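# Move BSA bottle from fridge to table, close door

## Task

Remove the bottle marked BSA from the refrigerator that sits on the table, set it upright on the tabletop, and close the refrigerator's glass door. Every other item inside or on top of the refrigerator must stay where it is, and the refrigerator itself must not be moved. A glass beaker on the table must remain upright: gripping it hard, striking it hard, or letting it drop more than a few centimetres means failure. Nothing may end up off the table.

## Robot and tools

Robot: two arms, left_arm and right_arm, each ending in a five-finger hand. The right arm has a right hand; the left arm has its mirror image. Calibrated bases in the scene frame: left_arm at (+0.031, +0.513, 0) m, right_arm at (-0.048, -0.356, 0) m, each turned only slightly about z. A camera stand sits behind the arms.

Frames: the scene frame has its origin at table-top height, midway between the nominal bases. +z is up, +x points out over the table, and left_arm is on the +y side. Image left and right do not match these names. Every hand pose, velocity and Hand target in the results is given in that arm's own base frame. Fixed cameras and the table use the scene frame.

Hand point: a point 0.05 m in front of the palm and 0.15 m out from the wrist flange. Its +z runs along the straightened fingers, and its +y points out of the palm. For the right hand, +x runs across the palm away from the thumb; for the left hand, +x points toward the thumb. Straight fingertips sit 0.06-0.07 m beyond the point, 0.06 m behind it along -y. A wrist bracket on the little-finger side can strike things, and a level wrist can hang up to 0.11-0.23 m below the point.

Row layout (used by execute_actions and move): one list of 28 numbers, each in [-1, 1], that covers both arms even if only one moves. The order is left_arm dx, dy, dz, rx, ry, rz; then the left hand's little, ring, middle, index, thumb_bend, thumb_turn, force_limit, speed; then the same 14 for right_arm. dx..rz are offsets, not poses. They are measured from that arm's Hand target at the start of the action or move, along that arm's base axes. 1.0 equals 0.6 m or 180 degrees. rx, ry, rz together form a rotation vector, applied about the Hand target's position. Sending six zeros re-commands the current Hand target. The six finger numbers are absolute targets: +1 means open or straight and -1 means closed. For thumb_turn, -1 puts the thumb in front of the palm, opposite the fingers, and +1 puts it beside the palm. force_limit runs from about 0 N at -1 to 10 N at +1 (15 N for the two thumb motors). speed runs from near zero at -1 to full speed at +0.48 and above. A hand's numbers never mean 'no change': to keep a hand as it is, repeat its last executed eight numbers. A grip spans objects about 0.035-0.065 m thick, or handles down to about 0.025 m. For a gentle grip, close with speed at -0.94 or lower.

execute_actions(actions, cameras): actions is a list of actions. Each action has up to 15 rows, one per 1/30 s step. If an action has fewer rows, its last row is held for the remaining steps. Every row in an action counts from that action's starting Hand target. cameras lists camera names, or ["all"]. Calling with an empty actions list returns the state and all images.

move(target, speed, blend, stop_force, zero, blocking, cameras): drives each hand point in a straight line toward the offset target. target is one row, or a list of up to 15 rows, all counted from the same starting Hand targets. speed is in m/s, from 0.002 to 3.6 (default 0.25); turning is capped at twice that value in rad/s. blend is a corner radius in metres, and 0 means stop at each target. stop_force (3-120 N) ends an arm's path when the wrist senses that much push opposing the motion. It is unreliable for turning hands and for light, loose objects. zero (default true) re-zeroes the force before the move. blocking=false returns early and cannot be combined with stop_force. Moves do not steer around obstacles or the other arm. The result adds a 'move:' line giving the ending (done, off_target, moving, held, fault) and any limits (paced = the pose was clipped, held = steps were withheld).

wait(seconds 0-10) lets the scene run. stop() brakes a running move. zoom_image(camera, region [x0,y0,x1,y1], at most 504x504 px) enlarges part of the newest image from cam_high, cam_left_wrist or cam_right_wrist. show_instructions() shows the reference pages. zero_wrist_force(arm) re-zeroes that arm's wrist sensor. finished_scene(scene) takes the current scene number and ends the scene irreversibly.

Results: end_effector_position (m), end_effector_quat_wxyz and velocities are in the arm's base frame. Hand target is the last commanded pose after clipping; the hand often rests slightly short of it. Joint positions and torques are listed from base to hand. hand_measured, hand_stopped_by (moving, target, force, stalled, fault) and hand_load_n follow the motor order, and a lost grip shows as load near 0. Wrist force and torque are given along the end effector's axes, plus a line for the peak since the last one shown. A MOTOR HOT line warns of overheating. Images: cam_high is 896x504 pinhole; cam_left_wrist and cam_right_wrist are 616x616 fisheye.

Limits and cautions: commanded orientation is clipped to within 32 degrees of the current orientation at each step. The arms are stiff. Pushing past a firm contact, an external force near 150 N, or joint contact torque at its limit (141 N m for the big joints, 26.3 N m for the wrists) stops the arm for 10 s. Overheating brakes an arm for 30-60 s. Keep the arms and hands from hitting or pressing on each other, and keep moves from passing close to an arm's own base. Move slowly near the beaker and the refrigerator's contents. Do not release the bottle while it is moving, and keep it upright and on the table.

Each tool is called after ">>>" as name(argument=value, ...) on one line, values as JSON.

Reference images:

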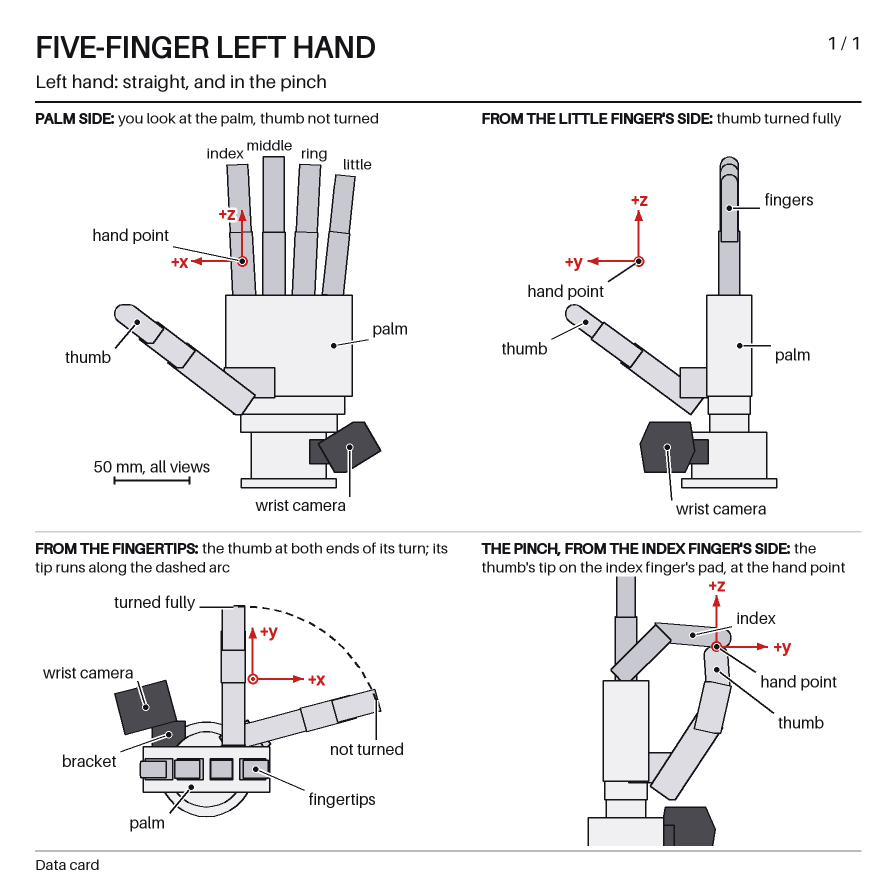

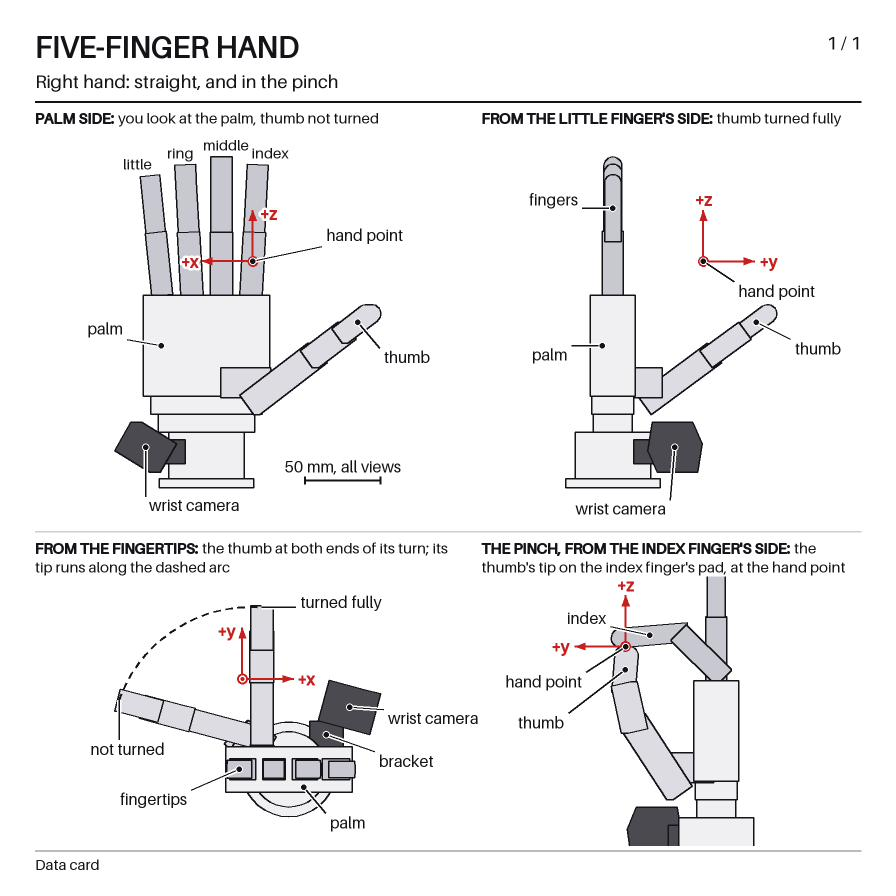

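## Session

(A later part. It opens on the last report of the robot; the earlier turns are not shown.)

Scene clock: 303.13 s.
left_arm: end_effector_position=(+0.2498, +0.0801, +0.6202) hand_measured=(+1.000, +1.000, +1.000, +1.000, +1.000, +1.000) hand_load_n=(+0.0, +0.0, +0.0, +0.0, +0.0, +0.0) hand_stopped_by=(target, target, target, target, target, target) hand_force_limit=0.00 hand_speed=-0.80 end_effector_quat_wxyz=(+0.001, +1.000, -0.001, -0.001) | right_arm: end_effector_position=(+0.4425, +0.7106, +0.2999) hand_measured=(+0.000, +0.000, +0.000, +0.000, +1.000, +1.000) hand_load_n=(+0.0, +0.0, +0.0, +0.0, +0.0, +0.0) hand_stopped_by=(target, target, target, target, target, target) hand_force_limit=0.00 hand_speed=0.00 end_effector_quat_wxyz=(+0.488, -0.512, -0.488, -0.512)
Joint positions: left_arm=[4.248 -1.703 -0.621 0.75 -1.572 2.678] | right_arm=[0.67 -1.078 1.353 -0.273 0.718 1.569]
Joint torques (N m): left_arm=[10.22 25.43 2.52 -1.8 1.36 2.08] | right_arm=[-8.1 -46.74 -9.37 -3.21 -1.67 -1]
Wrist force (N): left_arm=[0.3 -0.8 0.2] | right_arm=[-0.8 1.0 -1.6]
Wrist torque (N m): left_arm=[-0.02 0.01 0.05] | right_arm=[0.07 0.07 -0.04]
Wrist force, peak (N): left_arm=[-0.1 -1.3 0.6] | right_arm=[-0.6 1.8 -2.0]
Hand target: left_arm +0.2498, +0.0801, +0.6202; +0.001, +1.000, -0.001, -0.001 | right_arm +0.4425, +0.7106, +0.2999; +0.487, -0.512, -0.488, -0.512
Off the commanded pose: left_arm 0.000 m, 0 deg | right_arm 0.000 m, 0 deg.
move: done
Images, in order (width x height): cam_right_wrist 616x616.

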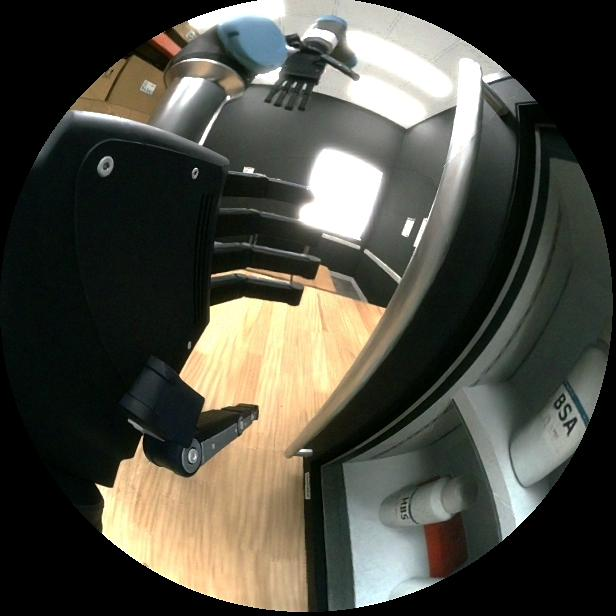

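>>> move(target=[[0,0,0,0,0,0,1,1,1,1,1,1,0,-0.8, -0.0034,-0.07,0,0,0,0,0,0,0,0,1,1,0,0],[0,0,0,0,0,0,1,1,1,1,1,1,0,-0.8, 0.0465,-0.0724,0,0,0,0,0,0,0,0,1,1,0,0]], speed=0.12, cameras=["cam_right_wrist"])

>>> zoom_image(camera="cam_right_wrist", region=[150, 120, 450, 420])

Scene clock: 313.73 s.
left_arm: end_effector_position=(+0.2498, +0.0801, +0.6202) hand_measured=(+1.000, +1.000, +1.000, +1.000, +1.000, +1.000) hand_load_n=(+0.0, +0.5, +0.0, +0.0, +0.0, +0.0) hand_stopped_by=(target, target, target, target, target, target) hand_force_limit=0.00 hand_speed=-0.80 end_effector_quat_wxyz=(+0.001, +1.000, -0.001, -0.001) | right_arm: end_effector_position=(+0.4468, +0.6682, +0.2996) hand_measured=(+0.000, +0.000, +0.000, +0.000, +1.000, +1.000) hand_load_n=(+0.0, +0.0, +0.0, +0.5, +0.0, +0.0) hand_stopped_by=(target, target, target, target, target, target) hand_force_limit=0.00 hand_speed=0.00 end_effector_quat_wxyz=(+0.487, -0.512, -0.488, -0.512)
Joint positions: left_arm=[4.248 -1.703 -0.621 0.75 -1.572 2.678] | right_arm=[0.605 -1.148 1.459 -0.309 0.654 1.569]
Joint torques (N m): left_arm=[9.66 26.21 3.08 -1.66 1.37 2.1] | right_arm=[-2.39 -36.36 -23.83 -1.1 -0.14 0.07]
Wrist force (N): left_arm=[0.6 -1.3 0.7] | right_arm=[-0.7 1.6 -1.6]
Wrist torque (N m): left_arm=[-0.12 -0.02 0.08] | right_arm=[0.17 0.07 0.00]
Wrist force, peak (N): left_arm=[0.6 -1.3 0.7] | right_arm=[0.1 5.1 -0.6]
Hand target: left_arm +0.2498, +0.0801, +0.6202; +0.001, +1.000, -0.001, -0.001 | right_arm +0.4468, +0.6682, +0.2996; +0.487, -0.512, -0.488, -0.512 (not the last commanded pose)
Off the commanded pose: left_arm 0.000 m, 0 deg | right_arm 0.024 m, 0 deg.
FORCE FAULT: contact force on the right arm reached its limit, and that arm stopped. The contact can be on any part of that arm, not only on its tool. That arm's remaining commands of this call were not run. That arm is still stopped at the end of this call. That arm stays stopped for about 10 more seconds. Until then a move that you send moves the other arm only, and its call returns only when the move has ended. Once the stop has ended, the next robot result says so. If the stop ends while you think or write, that arm runs what you send next, counted from a new Hand target: where the arm stands when the stop ends. While its stop runs, that arm, its gripper or tool too, takes no new command. Until it ends, the stop uses up actions while you think or wait. An arm that is not stopped still takes commands.
move: fault (right_arm); path passed 1 of 2 targets
Images, in order (width x height): cam_right_wrist 616x616.

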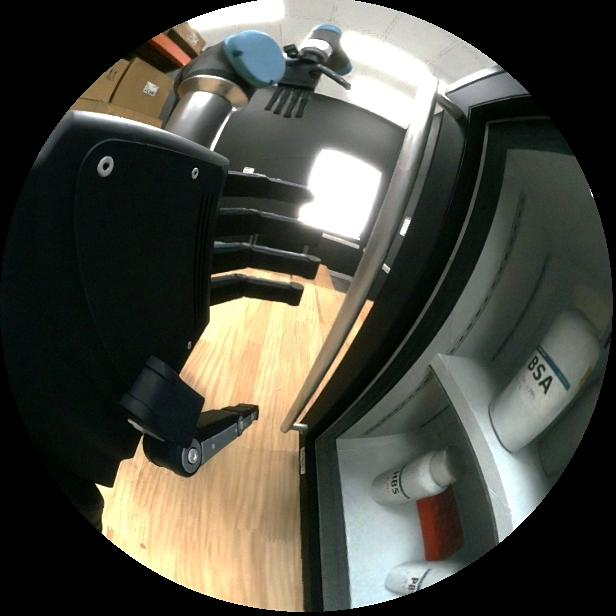

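Scaled by 1.680 from the camera's 616x616 image, which has a finer 880x880 frame.

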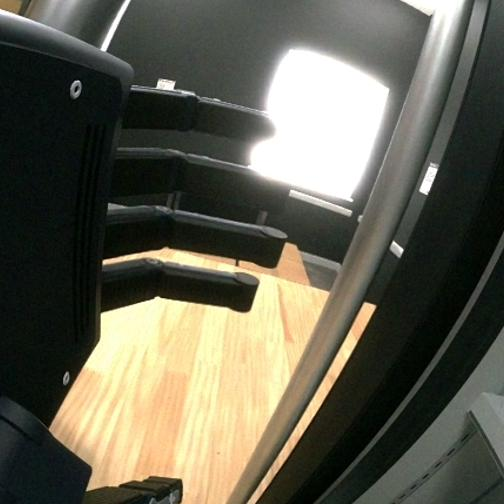

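>>> wait(seconds=3)

Scene clock: 342.80 s.
left_arm: end_effector_position=(+0.2498, +0.0801, +0.6202) hand_measured=(+1.000, +1.000, +1.000, +1.000, +1.000, +1.000) hand_load_n=(+0.0, +0.0, +0.0, +0.0, +0.0, +0.0) hand_stopped_by=(target, target, target, target, target, target) hand_force_limit=0.00 hand_speed=-0.80 end_effector_quat_wxyz=(+0.001, +1.000, -0.001, -0.001) | right_arm: end_effector_position=(+0.4468, +0.6682, +0.2996) hand_measured=(+0.000, +0.000, +0.000, +0.000, +1.000, +1.000) hand_load_n=(+0.0, +0.0, +0.0, +0.0, +0.5, +0.0) hand_stopped_by=(target, target, target, target, target, target) hand_force_limit=0.00 hand_speed=0.00 end_effector_quat_wxyz=(+0.487, -0.512, -0.488, -0.512)
Joint positions: left_arm=[4.248 -1.703 -0.621 0.75 -1.572 2.678] | right_arm=[0.605 -1.148 1.459 -0.309 0.654 1.569]
Joint torques (N m): left_arm=[7.18 26.67 2.34 -1.66 1.34 1.97] | right_arm=[-0.35 -37.69 -21.17 -1.04 0.08 -0.05]
Wrist force (N): left_arm=[0.1 -0.7 0.5] | right_arm=[-0.8 1.3 -1.4]
Wrist torque (N m): left_arm=[-0.02 0.04 0.04] | right_arm=[0.11 0.07 -0.01]
Wrist force, peak (N): left_arm=[0.2 -1.5 0.6] | right_arm=[-0.8 1.6 -1.7]
Hand target: left_arm +0.2498, +0.0801, +0.6202; +0.001, +1.000, -0.001, -0.001 | right_arm +0.4468, +0.6682, +0.2996; +0.487, -0.512, -0.488, -0.512 (not the last commanded pose)
Off the commanded pose: left_arm 0.000 m, 0 deg | right_arm 0.024 m, 0 deg.
FORCE FAULT, CONTINUED: the right arm's stop, for the force fault that an earlier result reported, is over. The rest of the stop counts as 19 of the actions that you can send in this scene. That arm's target is now where it stood when the stop ended, not its last command. That arm accepts commands again.
wait: 3.00 s; at rest from the start

>>> move(target=[[0,0,0,0,0,0,1,1,1,1,1,1,0,-0.8, -0.0483,0.0357,0,0,0,0,0,0,0,0,1,1,0,0],[0,0,0,0,0,0,1,1,1,1,1,1,0,-0.8, 0,0.035,0,0,0,-0.1389,0,0,0,0,1,1,0,0]], speed=0.12, stop_force=15, cameras=["cam_right_wrist"])

>>> zoom_image(camera="cam_right_wrist", region=[150, 120, 450, 420])

Scene clock: 364.87 s.
left_arm: end_effector_position=(+0.2498, +0.0801, +0.6202) hand_measured=(+1.000, +1.000, +1.000, +1.000, +1.000, +1.000) hand_load_n=(+0.0, +0.0, +0.0, +0.0, +0.0, +0.0) hand_stopped_by=(target, target, target, target, target, target) hand_force_limit=0.00 hand_speed=-0.80 end_effector_quat_wxyz=(+0.001, +1.000, -0.001, -0.001) | right_arm: end_effector_position=(+0.4468, +0.6892, +0.2996) hand_measured=(+0.000, +0.000, +0.000, +0.000, +1.000, +1.000) hand_load_n=(+0.0, +0.0, +0.0, +0.0, +0.0, +0.0) hand_stopped_by=(target, target, target, target, target, target) hand_force_limit=0.00 hand_speed=0.00 end_effector_quat_wxyz=(-0.365, +0.606, +0.366, +0.605)
Joint positions: left_arm=[4.248 -1.703 -0.621 0.75 -1.572 2.678] | right_arm=[0.825 -1.138 1.444 -0.305 1.31 1.57]
Joint torques (N m): left_arm=[5.9 26.02 2.79 -1.77 1.25 2.07] | right_arm=[-7.9 -44.46 -9.24 -2.78 1.24 -0.04]
Wrist force (N): left_arm=[0.2 -1.0 0.2] | right_arm=[-0.8 1.3 -1.6]
Wrist torque (N m): left_arm=[-0.05 0.02 0.05] | right_arm=[0.18 0.07 -0.07]
Wrist force, peak (N): left_arm=[0.2 -1.3 0.7] | right_arm=[-0.5 2.8 -2.1]
Hand target: left_arm +0.2498, +0.0801, +0.6202; +0.001, +1.000, -0.001, -0.001 | right_arm +0.4468, +0.6892, +0.2996; -0.365, +0.606, +0.366, +0.605
Off the commanded pose: left_arm 0.000 m, 0 deg | right_arm 0.000 m, 0 deg.
move: done
Images, in order (width x height): cam_right_wrist 616x616.

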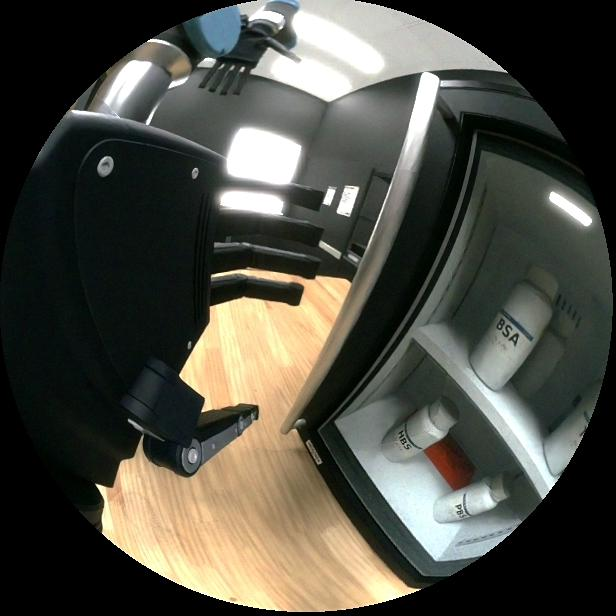

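Scaled by 1.680 from the camera's 616x616 image, which has a finer 880x880 frame.

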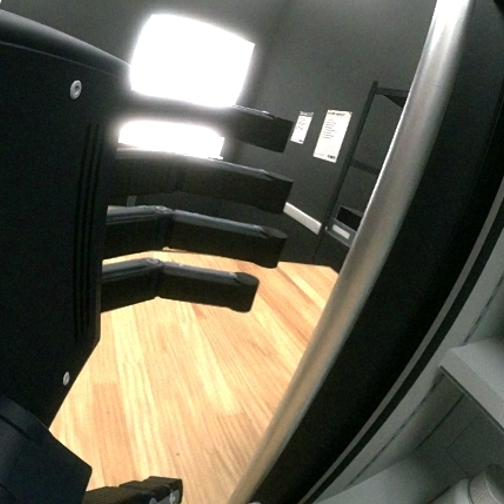

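>>> move(target=[0,0,0,0,0,0,1,1,1,1,1,1,0,-0.8, 0.0295,-0.0155,0,0,0,0,0,0,0,0,1,1,0,0], speed=0.05, stop_force=10, cameras=["cam_right_wrist"])

>>> zoom_image(camera="cam_right_wrist", region=[150, 120, 450, 420])

Scene clock: 373.73 s.
left_arm: end_effector_position=(+0.2498, +0.0801, +0.6202) hand_measured=(+1.000, +1.000, +1.000, +1.000, +1.000, +1.000) hand_load_n=(+0.0, +0.0, +0.0, +0.0, +0.0, +0.0) hand_stopped_by=(target, target, target, target, target, target) hand_force_limit=0.00 hand_speed=-0.80 end_effector_quat_wxyz=(+0.001, +1.000, -0.001, -0.001) | right_arm: end_effector_position=(+0.4645, +0.6799, +0.2996) hand_measured=(+0.000, +0.000, +0.000, +0.000, +1.000, +1.000) hand_load_n=(+0.0, +0.0, +0.0, +0.0, +0.0, +0.0) hand_stopped_by=(target, target, target, target, target, target) hand_force_limit=0.00 hand_speed=0.00 end_effector_quat_wxyz=(-0.365, +0.606, +0.366, +0.605)
Joint positions: left_arm=[4.248 -1.703 -0.621 0.75 -1.572 2.678] | right_arm=[0.79 -1.136 1.441 -0.304 1.275 1.57]
Joint torques (N m): left_arm=[5.63 25.64 3.16 -1.78 1.17 1.99] | right_arm=[6.27 -39.47 -19.49 -0.84 1.81 -0.19]
Wrist force (N): left_arm=[0.5 -0.8 0.3] | right_arm=[-0.6 1.2 -1.3]
Wrist torque (N m): left_arm=[-0.03 -0.02 0.07] | right_arm=[0.14 0.04 -0.07]
Wrist force, peak (N): left_arm=[0.0 -1.4 0.3] | right_arm=[-0.8 2.0 -1.4]
Hand target: left_arm +0.2498, +0.0801, +0.6202; +0.001, +1.000, -0.001, -0.001 | right_arm +0.4645, +0.6799, +0.2996; -0.365, +0.606, +0.366, +0.605
Off the commanded pose: left_arm 0.000 m, 0 deg | right_arm 0.000 m, 0 deg.
move: done
Images, in order (width x height): cam_right_wrist 616x616.

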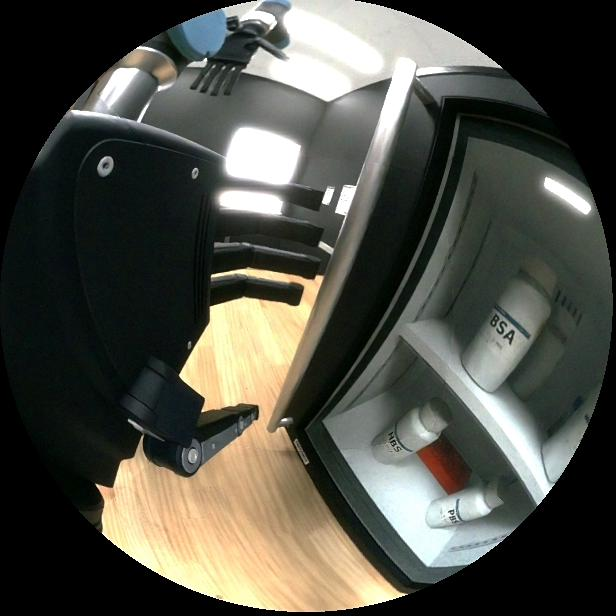

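Scaled by 1.680 from the camera's 616x616 image, which has a finer 880x880 frame.

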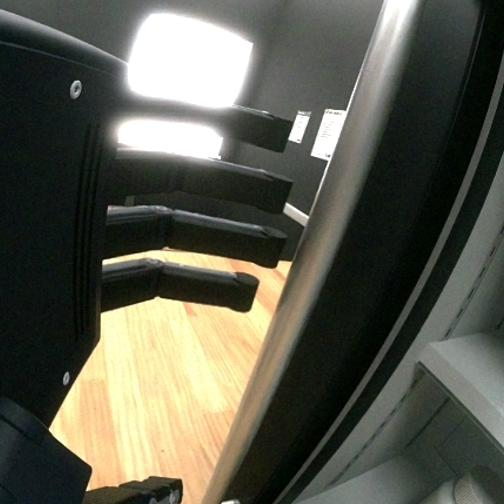

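>>> move(target=[[0,0,0,0,0,0,1,1,1,1,1,1,0,-0.8, 0.0055,0.0103,0,0,0,0,0,0,0,0,1,1,0,0],[0,0,0,0,0,0,1,1,1,1,1,1,0,-0.8, 0.032,-0.0037,0,0,0,0,0,0,0,0,1,1,0,0]], speed=0.04, stop_force=8, cameras=["cam_right_wrist"])

>>> zoom_image(camera="cam_right_wrist", region=[150, 120, 450, 420])

Scene clock: 381.70 s.
left_arm: end_effector_position=(+0.2498, +0.0801, +0.6202) hand_measured=(+1.000, +1.000, +1.000, +1.000, +1.000, +1.000) hand_load_n=(+0.0, +0.0, +0.0, +0.0, +0.0, +0.0) hand_stopped_by=(target, target, target, target, target, target) hand_force_limit=0.00 hand_speed=-0.80 end_effector_quat_wxyz=(+0.001, +1.000, -0.001, -0.001) | right_arm: end_effector_position=(+0.4837, +0.6777, +0.2996) hand_measured=(+0.000, +0.000, +0.000, +0.000, +1.000, +1.000) hand_load_n=(+0.0, +0.5, +0.0, +0.0, +0.0, +0.0) hand_stopped_by=(target, target, target, target, target, target) hand_force_limit=0.00 hand_speed=0.00 end_effector_quat_wxyz=(-0.365, +0.606, +0.366, +0.605)
Joint positions: left_arm=[4.248 -1.703 -0.621 0.75 -1.572 2.678] | right_arm=[0.763 -1.117 1.412 -0.294 1.248 1.57]
Joint torques (N m): left_arm=[4.2 25.37 3.44 -1.8 1.26 1.93] | right_arm=[5.69 -42.72 -11.58 -1.67 1.83 -0.44]
Wrist force (N): left_arm=[0.1 -1.0 0.4] | right_arm=[-0.8 1.2 -1.4]
Wrist torque (N m): left_arm=[-0.06 0.02 0.05] | right_arm=[0.15 0.05 -0.09]
Wrist force, peak (N): left_arm=[0.2 -1.1 0.9] | right_arm=[-0.6 1.3 -2.0]
Hand target: left_arm +0.2498, +0.0801, +0.6202; +0.001, +1.000, -0.001, -0.001 | right_arm +0.4837, +0.6777, +0.2996; -0.365, +0.606, +0.366, +0.605
Off the commanded pose: left_arm 0.000 m, 0 deg | right_arm 0.000 m, 0 deg.
move: done
Images, in order (width x height): cam_right_wrist 616x616.

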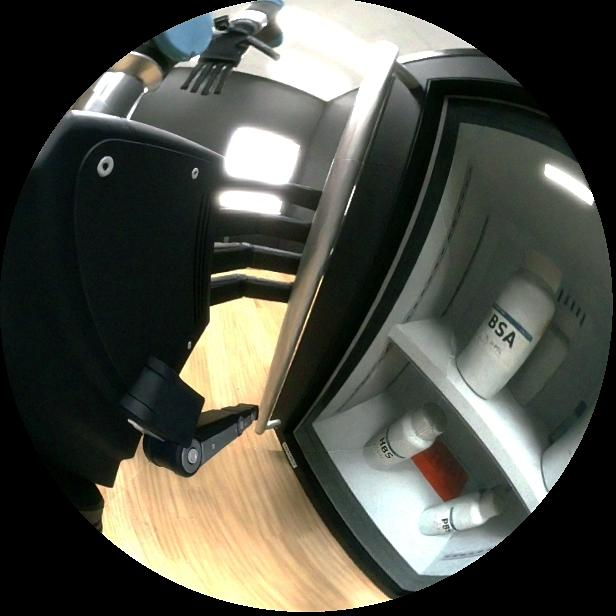

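Scaled by 1.680 from the camera's 616x616 image, which has a finer 880x880 frame.

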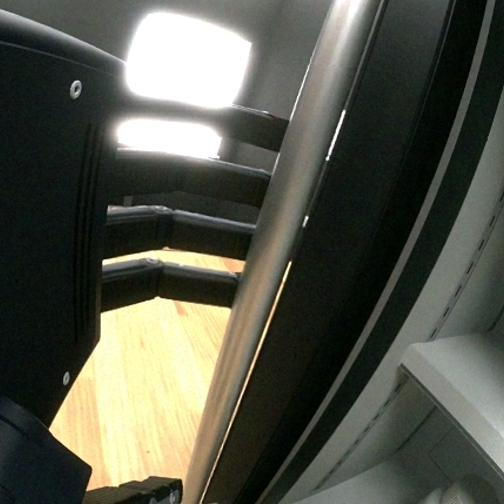

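>>> move(target=[0,0,0,0,0,0,1,1,1,1,1,1,0,-0.8, 0.0192,-0.0102,0,0,0,0,0,0,0,0,1,1,0,0], speed=0.03, stop_force=8, cameras=["cam_right_wrist"])

>>> zoom_image(camera="cam_right_wrist", region=[180, 220, 380, 480])

Scene clock: 390.40 s.
left_arm: end_effector_position=(+0.2498, +0.0801, +0.6202) hand_measured=(+1.000, +1.000, +1.000, +1.000, +1.000, +1.000) hand_load_n=(+0.0, +0.0, +0.0, +0.0, +0.0, +0.0) hand_stopped_by=(target, target, target, target, target, target) hand_force_limit=0.00 hand_speed=-0.80 end_effector_quat_wxyz=(+0.001, +1.000, -0.001, -0.001) | right_arm: end_effector_position=(+0.4907, +0.6739, +0.2996) hand_measured=(+0.000, +0.000, +0.000, +0.000, +1.000, +1.000) hand_load_n=(+1.5, +2.0, +0.5, +2.0, +0.0, +0.0) hand_stopped_by=(target, target, target, target, target, target) hand_force_limit=0.00 hand_speed=0.00 end_effector_quat_wxyz=(-0.365, +0.606, +0.366, +0.605)
Joint positions: left_arm=[4.248 -1.703 -0.621 0.75 -1.572 2.678] | right_arm=[0.749 -1.115 1.409 -0.294 1.234 1.57]
Joint torques (N m): left_arm=[3.37 26.49 2.21 -1.8 1.27 2.09] | right_arm=[3.01 -45.11 -6.9 -1.91 -1.47 -0.46]
Wrist force (N): left_arm=[0.0 -0.9 0.4] | right_arm=[1.4 3.2 4.8]
Wrist torque (N m): left_arm=[-0.05 0.05 0.04] | right_arm=[0.15 -0.13 -0.03]
Wrist force, peak (N): left_arm=[-0.2 -1.4 0.6] | right_arm=[-0.8 -8.8 8.9]
Hand target: left_arm +0.2498, +0.0801, +0.6202; +0.001, +1.000, -0.001, -0.001 | right_arm +0.4907, +0.6739, +0.2996; -0.365, +0.606, +0.366, +0.605 (not the last commanded pose)
Off the commanded pose: left_arm 0.000 m, 0 deg | right_arm 0.005 m, 0 deg.
move: contact (right_arm)
Images, in order (width x height): cam_right_wrist 616x616.

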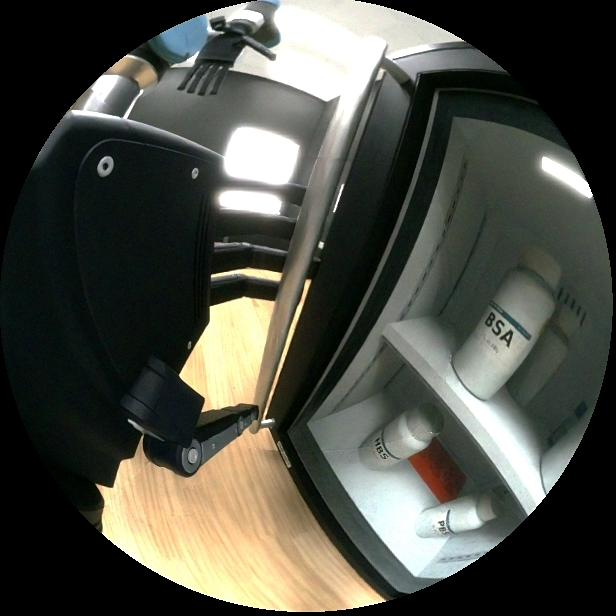

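Scaled by 1.938 from the camera's 616x616 image, which has a finer 880x880 frame.

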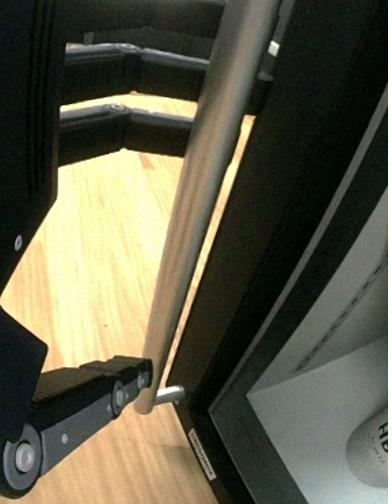

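>>> move(target=[0,0,0,0,0,0,1,1,1,1,1,1,0,-0.8, -0.003,0.0016,0,0,0,0,-0.5,-0.5,-0.5,-0.5,1,1,-0.4,-0.8], speed=0.03, cameras=["cam_right_wrist"])

>>> zoom_image(camera="cam_right_wrist", region=[180, 160, 380, 420])

Scene clock: 405.83 s.
left_arm: end_effector_position=(+0.2498, +0.0801, +0.6202) hand_measured=(+1.000, +1.000, +1.000, +1.000, +1.000, +1.000) hand_load_n=(+0.0, +0.0, +0.0, +0.0, +0.0, +0.0) hand_stopped_by=(target, target, target, target, target, target) hand_force_limit=0.00 hand_speed=-0.80 end_effector_quat_wxyz=(+0.001, +1.000, -0.001, -0.001) | right_arm: end_effector_position=(+0.4889, +0.6749, +0.2996) hand_measured=(-0.016, -0.016, -0.016, -0.016, +1.000, +1.000) hand_load_n=(+2.0, +2.5, +1.0, +2.5, +0.0, +0.0) hand_stopped_by=(force, force, force, force, target, target) hand_force_limit=-0.40 hand_speed=-0.80 end_effector_quat_wxyz=(-0.365, +0.606, +0.366, +0.605)
Joint positions: left_arm=[4.248 -1.703 -0.621 0.75 -1.572 2.678] | right_arm=[0.753 -1.115 1.41 -0.294 1.238 1.57]
Joint torques (N m): left_arm=[3.09 26.08 2.78 -1.83 1.2 1.95] | right_arm=[3.61 -46.77 -9.1 -1.97 0.61 0.45]
Wrist force (N): left_arm=[0.2 -1.2 0.4] | right_arm=[-1.3 4.6 6.4]
Wrist torque (N m): left_arm=[-0.09 0.02 0.06] | right_arm=[0.16 -0.16 -0.01]
Wrist force, peak (N): left_arm=[0.2 -1.1 0.8] | right_arm=[-0.8 -8.0 18.2]
Hand target: left_arm +0.2498, +0.0801, +0.6202; +0.001, +1.000, -0.001, -0.001 | right_arm +0.4889, +0.6749, +0.2996; -0.365, +0.606, +0.366, +0.605
Off the commanded pose: left_arm 0.000 m, 0 deg | right_arm 0.000 m, 0 deg.
move: done
Images, in order (width x height): cam_right_wrist 616x616.

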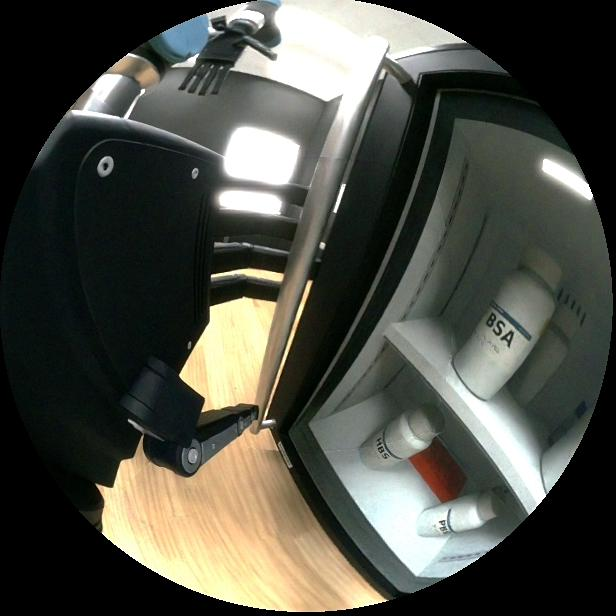

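Scaled by 1.938 from the camera's 616x616 image, which has a finer 880x880 frame.

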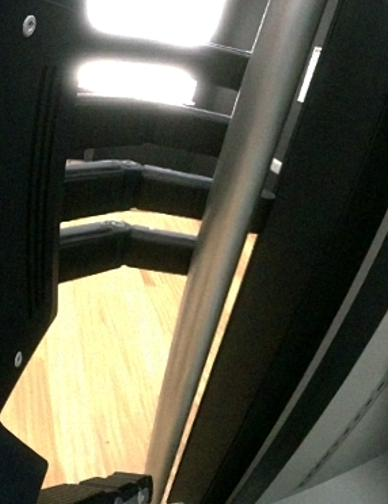

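>>> move(target=[0,0,0,0,0,0,1,1,1,1,1,1,0,-0.8, -0.0177,0.0093,0,0,0,0,0.01,0.01,0.01,0.01,1,1,-0.4,-0.8], speed=0.03)

>>> move(target=[[0,0,0,0,0,0,1,1,1,1,1,1,0,-0.8, 0.0079,0.0149,0,0,0,0,0.01,0.01,0.01,0.01,1,1,-0.4,-0.8],[0,0,0,0,0,0,1,1,1,1,1,1,0,-0.8, 0.0404,-0.0023,0,0,0,0,0.01,0.01,0.01,0.01,1,1,-0.4,-0.8]], speed=0.03, stop_force=8, cameras=["cam_right_wrist"])

>>> zoom_image(camera="cam_right_wrist", region=[180, 160, 380, 420])

Scene clock: 420.97 s.
left_arm: end_effector_position=(+0.2498, +0.0801, +0.6202) hand_measured=(+1.000, +1.000, +1.000, +1.000, +1.000, +1.000) hand_load_n=(+0.0, +0.0, -0.5, +0.0, -0.5, +0.0) hand_stopped_by=(target, target, target, target, target, target) hand_force_limit=0.00 hand_speed=-0.80 end_effector_quat_wxyz=(+0.001, +1.000, -0.001, -0.001) | right_arm: end_effector_position=(+0.4782, +0.6805, +0.2996) hand_measured=(+0.010, +0.010, +0.010, +0.010, +1.000, +1.000) hand_load_n=(+0.0, +0.0, +0.0, +0.0, +0.0, +0.0) hand_stopped_by=(target, target, target, target, target, target) hand_force_limit=-0.40 hand_speed=-0.80 end_effector_quat_wxyz=(-0.365, +0.606, +0.366, +0.605)
Joint positions: left_arm=[4.248 -1.703 -0.621 0.75 -1.572 2.678] | right_arm=[0.773 -1.118 1.414 -0.295 1.258 1.57]
Joint torques (N m): left_arm=[2.43 25.83 3.22 -1.72 1.28 1.93] | right_arm=[-8.22 -41.42 -13.8 -3.28 -1.04 1.2]
Wrist force (N): left_arm=[0.0 -0.8 0.4] | right_arm=[-0.9 0.8 -1.6]
Wrist torque (N m): left_arm=[-0.03 0.06 0.03] | right_arm=[0.10 0.09 -0.11]
Wrist force, peak (N): left_arm=[0.3 -1.4 0.7] | right_arm=[0.0 5.2 6.7]
Hand target: left_arm +0.2498, +0.0801, +0.6202; +0.001, +1.000, -0.001, -0.001 | right_arm +0.4783, +0.6805, +0.2996; -0.365, +0.606, +0.366, +0.605
Off the commanded pose: left_arm 0.000 m, 0 deg | right_arm 0.000 m, 0 deg.
move: done

Scene clock: 423.00 s.
left_arm: end_effector_position=(+0.2498, +0.0801, +0.6202) hand_measured=(+1.000, +1.000, +1.000, +1.000, +1.000, +1.000) hand_load_n=(+0.0, +0.0, +0.0, +0.0, +0.0, +0.0) hand_stopped_by=(target, target, target, target, target, target) hand_force_limit=0.00 hand_speed=-0.80 end_effector_quat_wxyz=(+0.001, +1.000, -0.001, -0.001) | right_arm: end_effector_position=(+0.5013, +0.6797, +0.2996) hand_measured=(+0.010, +0.010, +0.010, +0.010, +1.000, +1.000) hand_load_n=(+0.0, +0.0, +1.5, +0.0, +0.0, +0.0) hand_stopped_by=(target, target, target, target, target, target) hand_force_limit=-0.40 hand_speed=-0.80 end_effector_quat_wxyz=(-0.365, +0.606, +0.366, +0.605)
Joint positions: left_arm=[4.248 -1.703 -0.621 0.75 -1.572 2.678] | right_arm=[0.744 -1.09 1.371 -0.281 1.229 1.57]
Joint torques (N m): left_arm=[2.35 26 3.02 -1.74 1.27 1.99] | right_arm=[-8.08 -45.01 -9.07 -3.27 0.17 0.42]
Wrist force (N): left_arm=[0.3 -0.9 0.6] | right_arm=[-0.1 -7.2 -2.8]
Wrist torque (N m): left_arm=[-0.05 0.01 0.05] | right_arm=[-0.01 0.17 -0.31]
Wrist force, peak (N): left_arm=[0.0 -1.3 0.8] | right_arm=[0.0 -24.0 -8.4]
Hand target: left_arm +0.2498, +0.0801, +0.6202; +0.001, +1.000, -0.001, -0.001 | right_arm +0.5013, +0.6797, +0.2996; -0.365, +0.606, +0.366, +0.605 (not the last commanded pose)
Off the commanded pose: left_arm 0.000 m, 0 deg | right_arm 0.001 m, 0 deg.
move: contact (right_arm); path passed 1 of 2 targets
Images, in order (width x height): cam_right_wrist 616x616.

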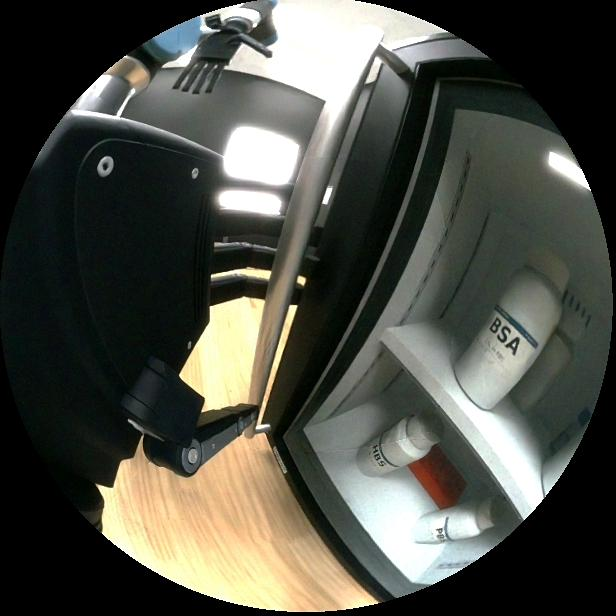

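Scaled by 1.938 from the camera's 616x616 image, which has a finer 880x880 frame.

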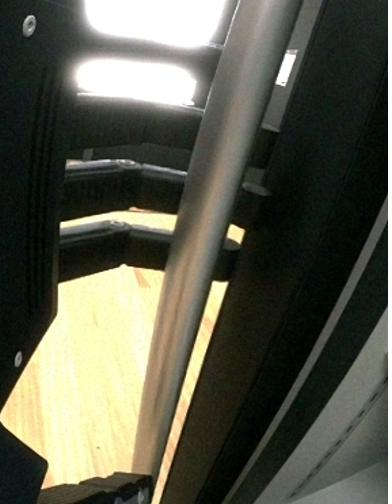

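>>> move(target=[0,0,0,0,0,0,1,1,1,1,1,1,0,-0.8, -0.003,0.0016,0,0,0,0,-0.5,-0.5,-0.5,-0.5,1,1,-0.2,-0.8], speed=0.03, cameras=["cam_right_wrist"])

>>> zoom_image(camera="cam_right_wrist", region=[180, 160, 380, 420])

Scene clock: 426.70 s.
left_arm: end_effector_position=(+0.2498, +0.0801, +0.6202) hand_measured=(+1.000, +1.000, +1.000, +1.000, +1.000, +1.000) hand_load_n=(+0.0, +0.0, +0.0, +0.0, +0.0, +0.0) hand_stopped_by=(target, target, target, target, target, target) hand_force_limit=0.00 hand_speed=-0.80 end_effector_quat_wxyz=(+0.001, +1.000, -0.001, -0.001) | right_arm: end_effector_position=(+0.4995, +0.6807, +0.2996) hand_measured=(-0.190, -0.190, -0.006, -0.190, +1.000, +1.000) hand_load_n=(+5.0, +6.5, +0.0, +6.0, +0.0, +0.0) hand_stopped_by=(force, force, force, force, target, target) hand_force_limit=-0.20 hand_speed=-0.80 end_effector_quat_wxyz=(-0.365, +0.605, +0.366, +0.605)
Joint positions: left_arm=[4.248 -1.703 -0.621 0.75 -1.572 2.678] | right_arm=[0.748 -1.09 1.372 -0.281 1.232 1.57]
Joint torques (N m): left_arm=[0.96 26.48 2.89 -1.64 1.01 1.85] | right_arm=[-5.33 -49.67 -6.76 -0.95 2.84 1.23]
Wrist force (N): left_arm=[0.2 -0.8 0.5] | right_arm=[-2.6 -3.5 15.0]
Wrist torque (N m): left_arm=[-0.04 0.02 0.05] | right_arm=[-0.19 -0.42 -0.28]
Wrist force, peak (N): left_arm=[0.2 -1.2 0.8] | right_arm=[-2.5 -7.7 18.7]
Hand target: left_arm +0.2498, +0.0801, +0.6202; +0.001, +1.000, -0.001, -0.001 | right_arm +0.4995, +0.6807, +0.2996; -0.365, +0.606, +0.366, +0.605
Off the commanded pose: left_arm 0.000 m, 0 deg | right_arm 0.000 m, 0 deg.
move: done
Images, in order (width x height): cam_right_wrist 616x616.

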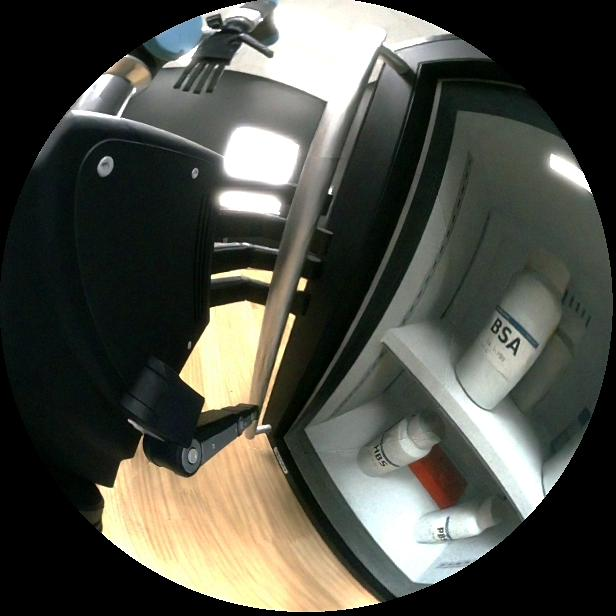

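Scaled by 1.938 from the camera's 616x616 image, which has a finer 880x880 frame.

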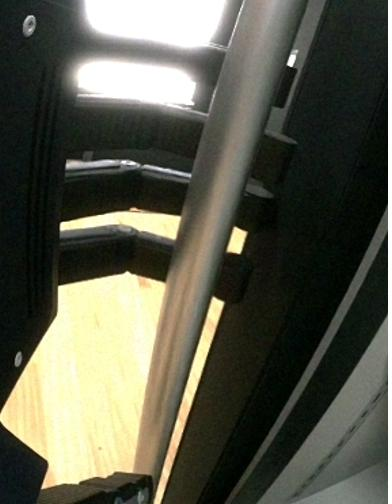

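>>> move(target=[0,0,0,0,0,0,1,1,1,1,1,1,0,-0.8, 0.0062,0.0118,0,0,0,0,-0.5,-0.5,-0.5,-0.5,1,1,-0.2,-0.8], speed=0.03)

>>> move(target=[0,0,0,0,0,0,1,1,1,1,1,1,0,-0.8, 0,0,0,0,0,0,-0.55,-0.55,-0.55,-0.55,1,1,-0.2,-0.8], speed=0.03, cameras=["cam_right_wrist"])

>>> zoom_image(camera="cam_right_wrist", region=[180, 160, 380, 420])

Scene clock: 435.53 s.
left_arm: end_effector_position=(+0.2498, +0.0801, +0.6202) hand_measured=(+1.000, +1.000, +1.000, +1.000, +1.000, +1.000) hand_load_n=(+0.0, +0.0, +0.0, +0.5, +0.0, +0.0) hand_stopped_by=(target, target, target, target, target, target) hand_force_limit=0.00 hand_speed=-0.80 end_effector_quat_wxyz=(+0.001, +1.000, -0.001, -0.001) | right_arm: end_effector_position=(+0.5031, +0.6879, +0.2996) hand_measured=(-0.190, -0.190, -0.022, -0.190, +1.000, +1.000) hand_load_n=(+0.0, +0.0, -29.5, +0.0, +0.0, -0.5) hand_stopped_by=(force, force, force, force, target, target) hand_force_limit=-0.20 hand_speed=-0.80 end_effector_quat_wxyz=(-0.365, +0.605, +0.366, +0.605)
Joint positions: left_arm=[4.248 -1.703 -0.621 0.75 -1.572 2.678] | right_arm=[0.752 -1.071 1.343 -0.271 1.237 1.57]
Joint torques (N m): left_arm=[0.9 25.66 3.19 -1.75 1.15 1.83] | right_arm=[-23.58 -40.47 -14.78 -6.2 6.16 1.16]
Wrist force (N): left_arm=[0.1 -0.8 0.5] | right_arm=[1.0 -29.8 -29.4]
Wrist torque (N m): left_arm=[-0.04 0.03 0.05] | right_arm=[-0.52 0.68 -0.80]
Wrist force, peak (N): left_arm=[0.6 -1.1 0.7] | right_arm=[0.5 -30.3 -29.6]
Hand target: left_arm +0.2498, +0.0801, +0.6202; +0.001, +1.000, -0.001, -0.001 | right_arm +0.5032, +0.6878, +0.2996; -0.365, +0.606, +0.366, +0.605
Off the commanded pose: left_arm 0.000 m, 0 deg | right_arm 0.000 m, 0 deg.
move: done

Scene clock: 436.07 s.
left_arm: end_effector_position=(+0.2498, +0.0801, +0.6202) hand_measured=(+1.000, +1.000, +1.000, +1.000, +1.000, +1.000) hand_load_n=(+0.0, +0.0, +0.0, +0.0, +0.0, +0.0) hand_stopped_by=(target, target, target, target, target, target) hand_force_limit=0.00 hand_speed=-0.80 end_effector_quat_wxyz=(+0.001, +1.000, -0.001, -0.001) | right_arm: end_effector_position=(+0.5032, +0.6878, +0.2996) hand_measured=(-0.336, -0.334, -0.068, -0.334, +1.000, +1.000) hand_load_n=(+8.0, +9.5, +8.0, +8.5, +0.0, +0.0) hand_stopped_by=(force, force, force, force, target, target) hand_force_limit=-0.20 hand_speed=-0.80 end_effector_quat_wxyz=(-0.365, +0.605, +0.366, +0.605)
Joint positions: left_arm=[4.248 -1.703 -0.621 0.75 -1.572 2.678] | right_arm=[0.752 -1.071 1.343 -0.271 1.237 1.57]
Joint torques (N m): left_arm=[-0.04 25.77 3.21 -1.61 1.12 1.98] | right_arm=[-34.48 -45.14 -8.82 0.08 7.14 0.72]
Wrist force (N): left_arm=[0.1 -0.7 0.6] | right_arm=[0.3 -34.1 16.6]
Wrist torque (N m): left_arm=[-0.02 0.05 0.03] | right_arm=[-0.05 -0.61 -0.82]
Wrist force, peak (N): left_arm=[0.1 -1.0 0.7] | right_arm=[0.8 -29.5 -29.0]
Hand target: left_arm +0.2498, +0.0801, +0.6202; +0.001, +1.000, -0.001, -0.001 | right_arm +0.5032, +0.6878, +0.2996; -0.365, +0.606, +0.366, +0.605
Off the commanded pose: left_arm 0.000 m, 0 deg | right_arm 0.000 m, 0 deg.
move: done
Images, in order (width x height): cam_right_wrist 616x616.

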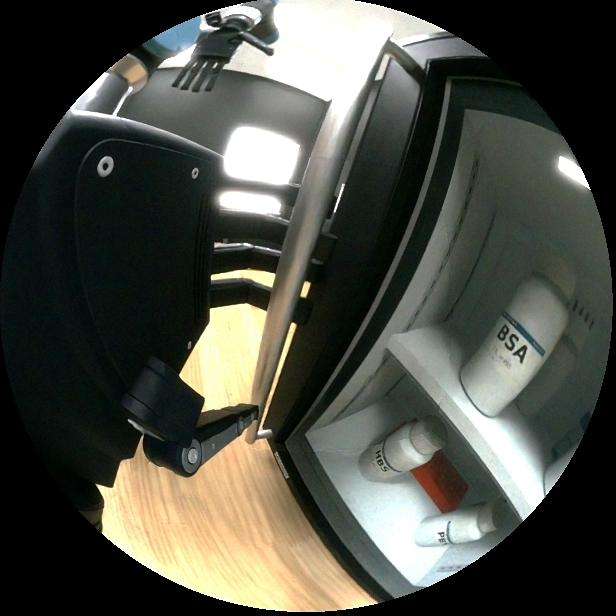

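Scaled by 1.938 from the camera's 616x616 image, which has a finer 880x880 frame.

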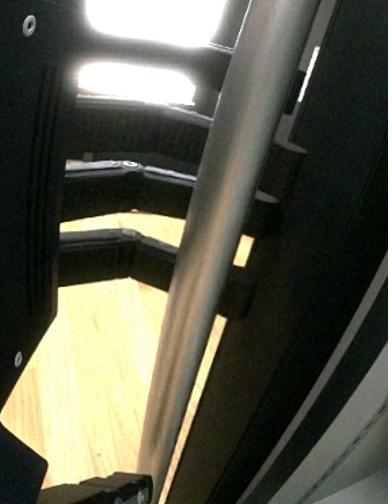

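>>> move(target=[0,0,0,0,0,0,1,1,1,1,1,1,0,-0.8, -0.0133,0.0007,0,0,0,0,-0.55,-0.55,-0.55,-0.55,1,1,-0.2,-0.8], speed=0.03, cameras=["cam_right_wrist"])

>>> zoom_image(camera="cam_right_wrist", region=[180, 160, 380, 420])

Scene clock: 440.63 s.
left_arm: end_effector_position=(+0.2498, +0.0801, +0.6202) hand_measured=(+1.000, +1.000, +1.000, +1.000, +1.000, +1.000) hand_load_n=(+0.0, +0.0, +0.0, +0.0, +0.0, +0.0) hand_stopped_by=(target, target, target, target, target, target) hand_force_limit=0.00 hand_speed=-0.80 end_effector_quat_wxyz=(+0.001, +1.000, -0.001, -0.001) | right_arm: end_effector_position=(+0.4951, +0.6882, +0.2996) hand_measured=(-0.336, -0.334, -0.068, -0.334, +1.000, +1.000) hand_load_n=(+6.5, +8.0, +8.0, +7.5, +0.0, +0.0) hand_stopped_by=(force, force, force, force, target, target) hand_force_limit=-0.20 hand_speed=-0.80 end_effector_quat_wxyz=(-0.365, +0.606, +0.366, +0.605)
Joint positions: left_arm=[4.248 -1.703 -0.621 0.75 -1.572 2.678] | right_arm=[0.762 -1.081 1.358 -0.276 1.247 1.57]
Joint torques (N m): left_arm=[-0.91 25.67 3.46 -1.76 0.94 1.95] | right_arm=[-8.35 -36.31 -24.56 -0.6 1.87 -0.01]
Wrist force (N): left_arm=[0.0 -1.1 0.4] | right_arm=[0.9 -4.2 15.8]
Wrist torque (N m): left_arm=[-0.07 0.06 0.04] | right_arm=[0.30 -0.52 0.02]
Wrist force, peak (N): left_arm=[-0.2 -1.2 0.7] | right_arm=[-0.2 -34.9 16.8]
Hand target: left_arm +0.2498, +0.0801, +0.6202; +0.001, +1.000, -0.001, -0.001 | right_arm +0.4952, +0.6882, +0.2996; -0.365, +0.606, +0.366, +0.605
Off the commanded pose: left_arm 0.000 m, 0 deg | right_arm 0.000 m, 0 deg.
move: done
Images, in order (width x height): cam_right_wrist 616x616.

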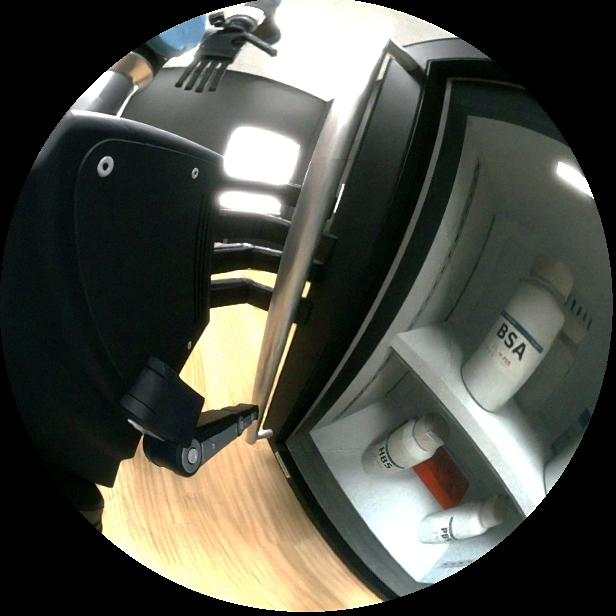

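Scaled by 1.938 from the camera's 616x616 image, which has a finer 880x880 frame.

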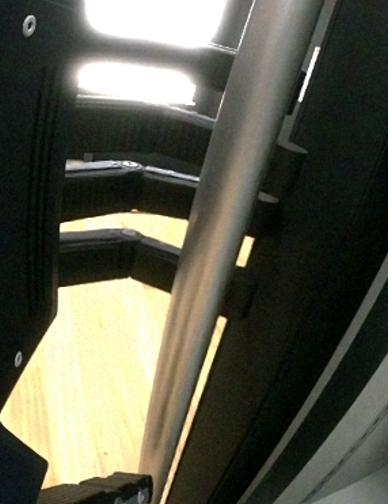

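>>> move(target=[0,0,0,0,0,0,1,1,1,1,1,1,0,-0.8, -0.0502,-0.0026,0,0,0,0.01,-0.55,-0.55,-0.55,-0.55,1,1,-0.2,-0.8], speed=0.04, cameras=["cam_right_wrist"])

>>> zoom_image(camera="cam_right_wrist", region=[180, 160, 380, 420])

Scene clock: 450.87 s.
left_arm: end_effector_position=(+0.2498, +0.0801, +0.6202) hand_measured=(+1.000, +1.000, +1.000, +1.000, +1.000, +1.000) hand_load_n=(+0.0, +0.0, +0.0, +0.0, +0.0, +0.0) hand_stopped_by=(target, target, target, target, target, target) hand_force_limit=0.00 hand_speed=-0.80 end_effector_quat_wxyz=(+0.001, +1.000, -0.001, -0.001) | right_arm: end_effector_position=(+0.4650, +0.6867, +0.2996) hand_measured=(-0.336, -0.334, -0.068, -0.334, +1.000, +1.000) hand_load_n=(+1.5, +2.0, +2.0, +2.0, +0.0, +0.0) hand_stopped_by=(force, force, force, force, target, target) hand_force_limit=-0.20 hand_speed=-0.80 end_effector_quat_wxyz=(-0.375, +0.600, +0.375, +0.599)
Joint positions: left_arm=[4.248 -1.703 -0.621 0.75 -1.572 2.678] | right_arm=[0.783 -1.125 1.425 -0.299 1.236 1.57]
Joint torques (N m): left_arm=[-2.35 26.7 2.37 -1.73 1.21 1.8] | right_arm=[-11.43 -31.35 -34.14 -0.21 0.62 -0.04]
Wrist force (N): left_arm=[0.5 -0.9 0.3] | right_arm=[-0.8 -2.7 2.1]
Wrist torque (N m): left_arm=[-0.04 -0.03 0.07] | right_arm=[0.06 -0.07 -0.13]
Wrist force, peak (N): left_arm=[0.5 -1.3 0.3] | right_arm=[-0.1 -4.0 17.7]
Hand target: left_arm +0.2498, +0.0801, +0.6202; +0.001, +1.000, -0.001, -0.001 | right_arm +0.4651, +0.6866, +0.2996; -0.374, +0.600, +0.375, +0.599
Off the commanded pose: left_arm 0.000 m, 0 deg | right_arm 0.000 m, 0 deg.
move: done
Images, in order (width x height): cam_right_wrist 616x616.

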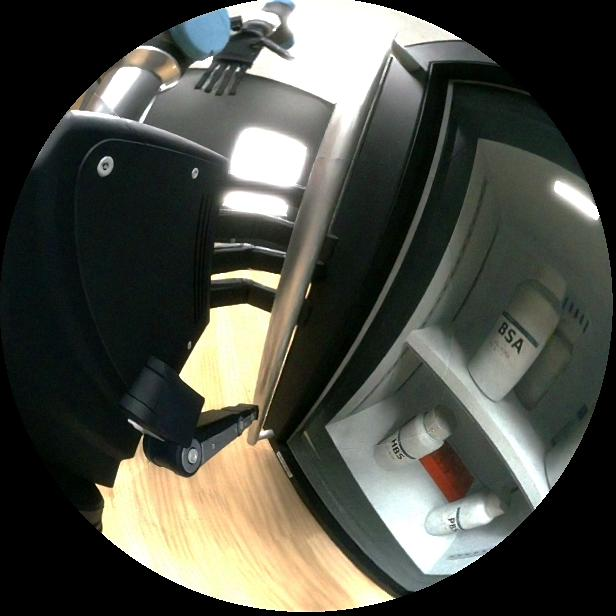

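Scaled by 1.938 from the camera's 616x616 image, which has a finer 880x880 frame.

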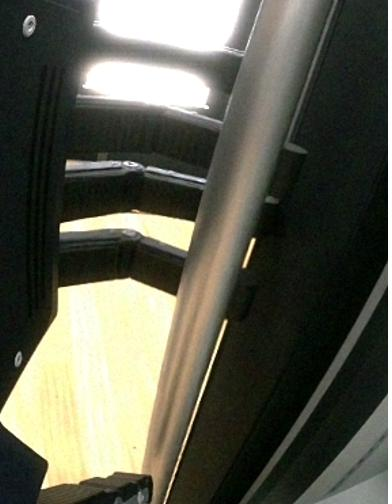

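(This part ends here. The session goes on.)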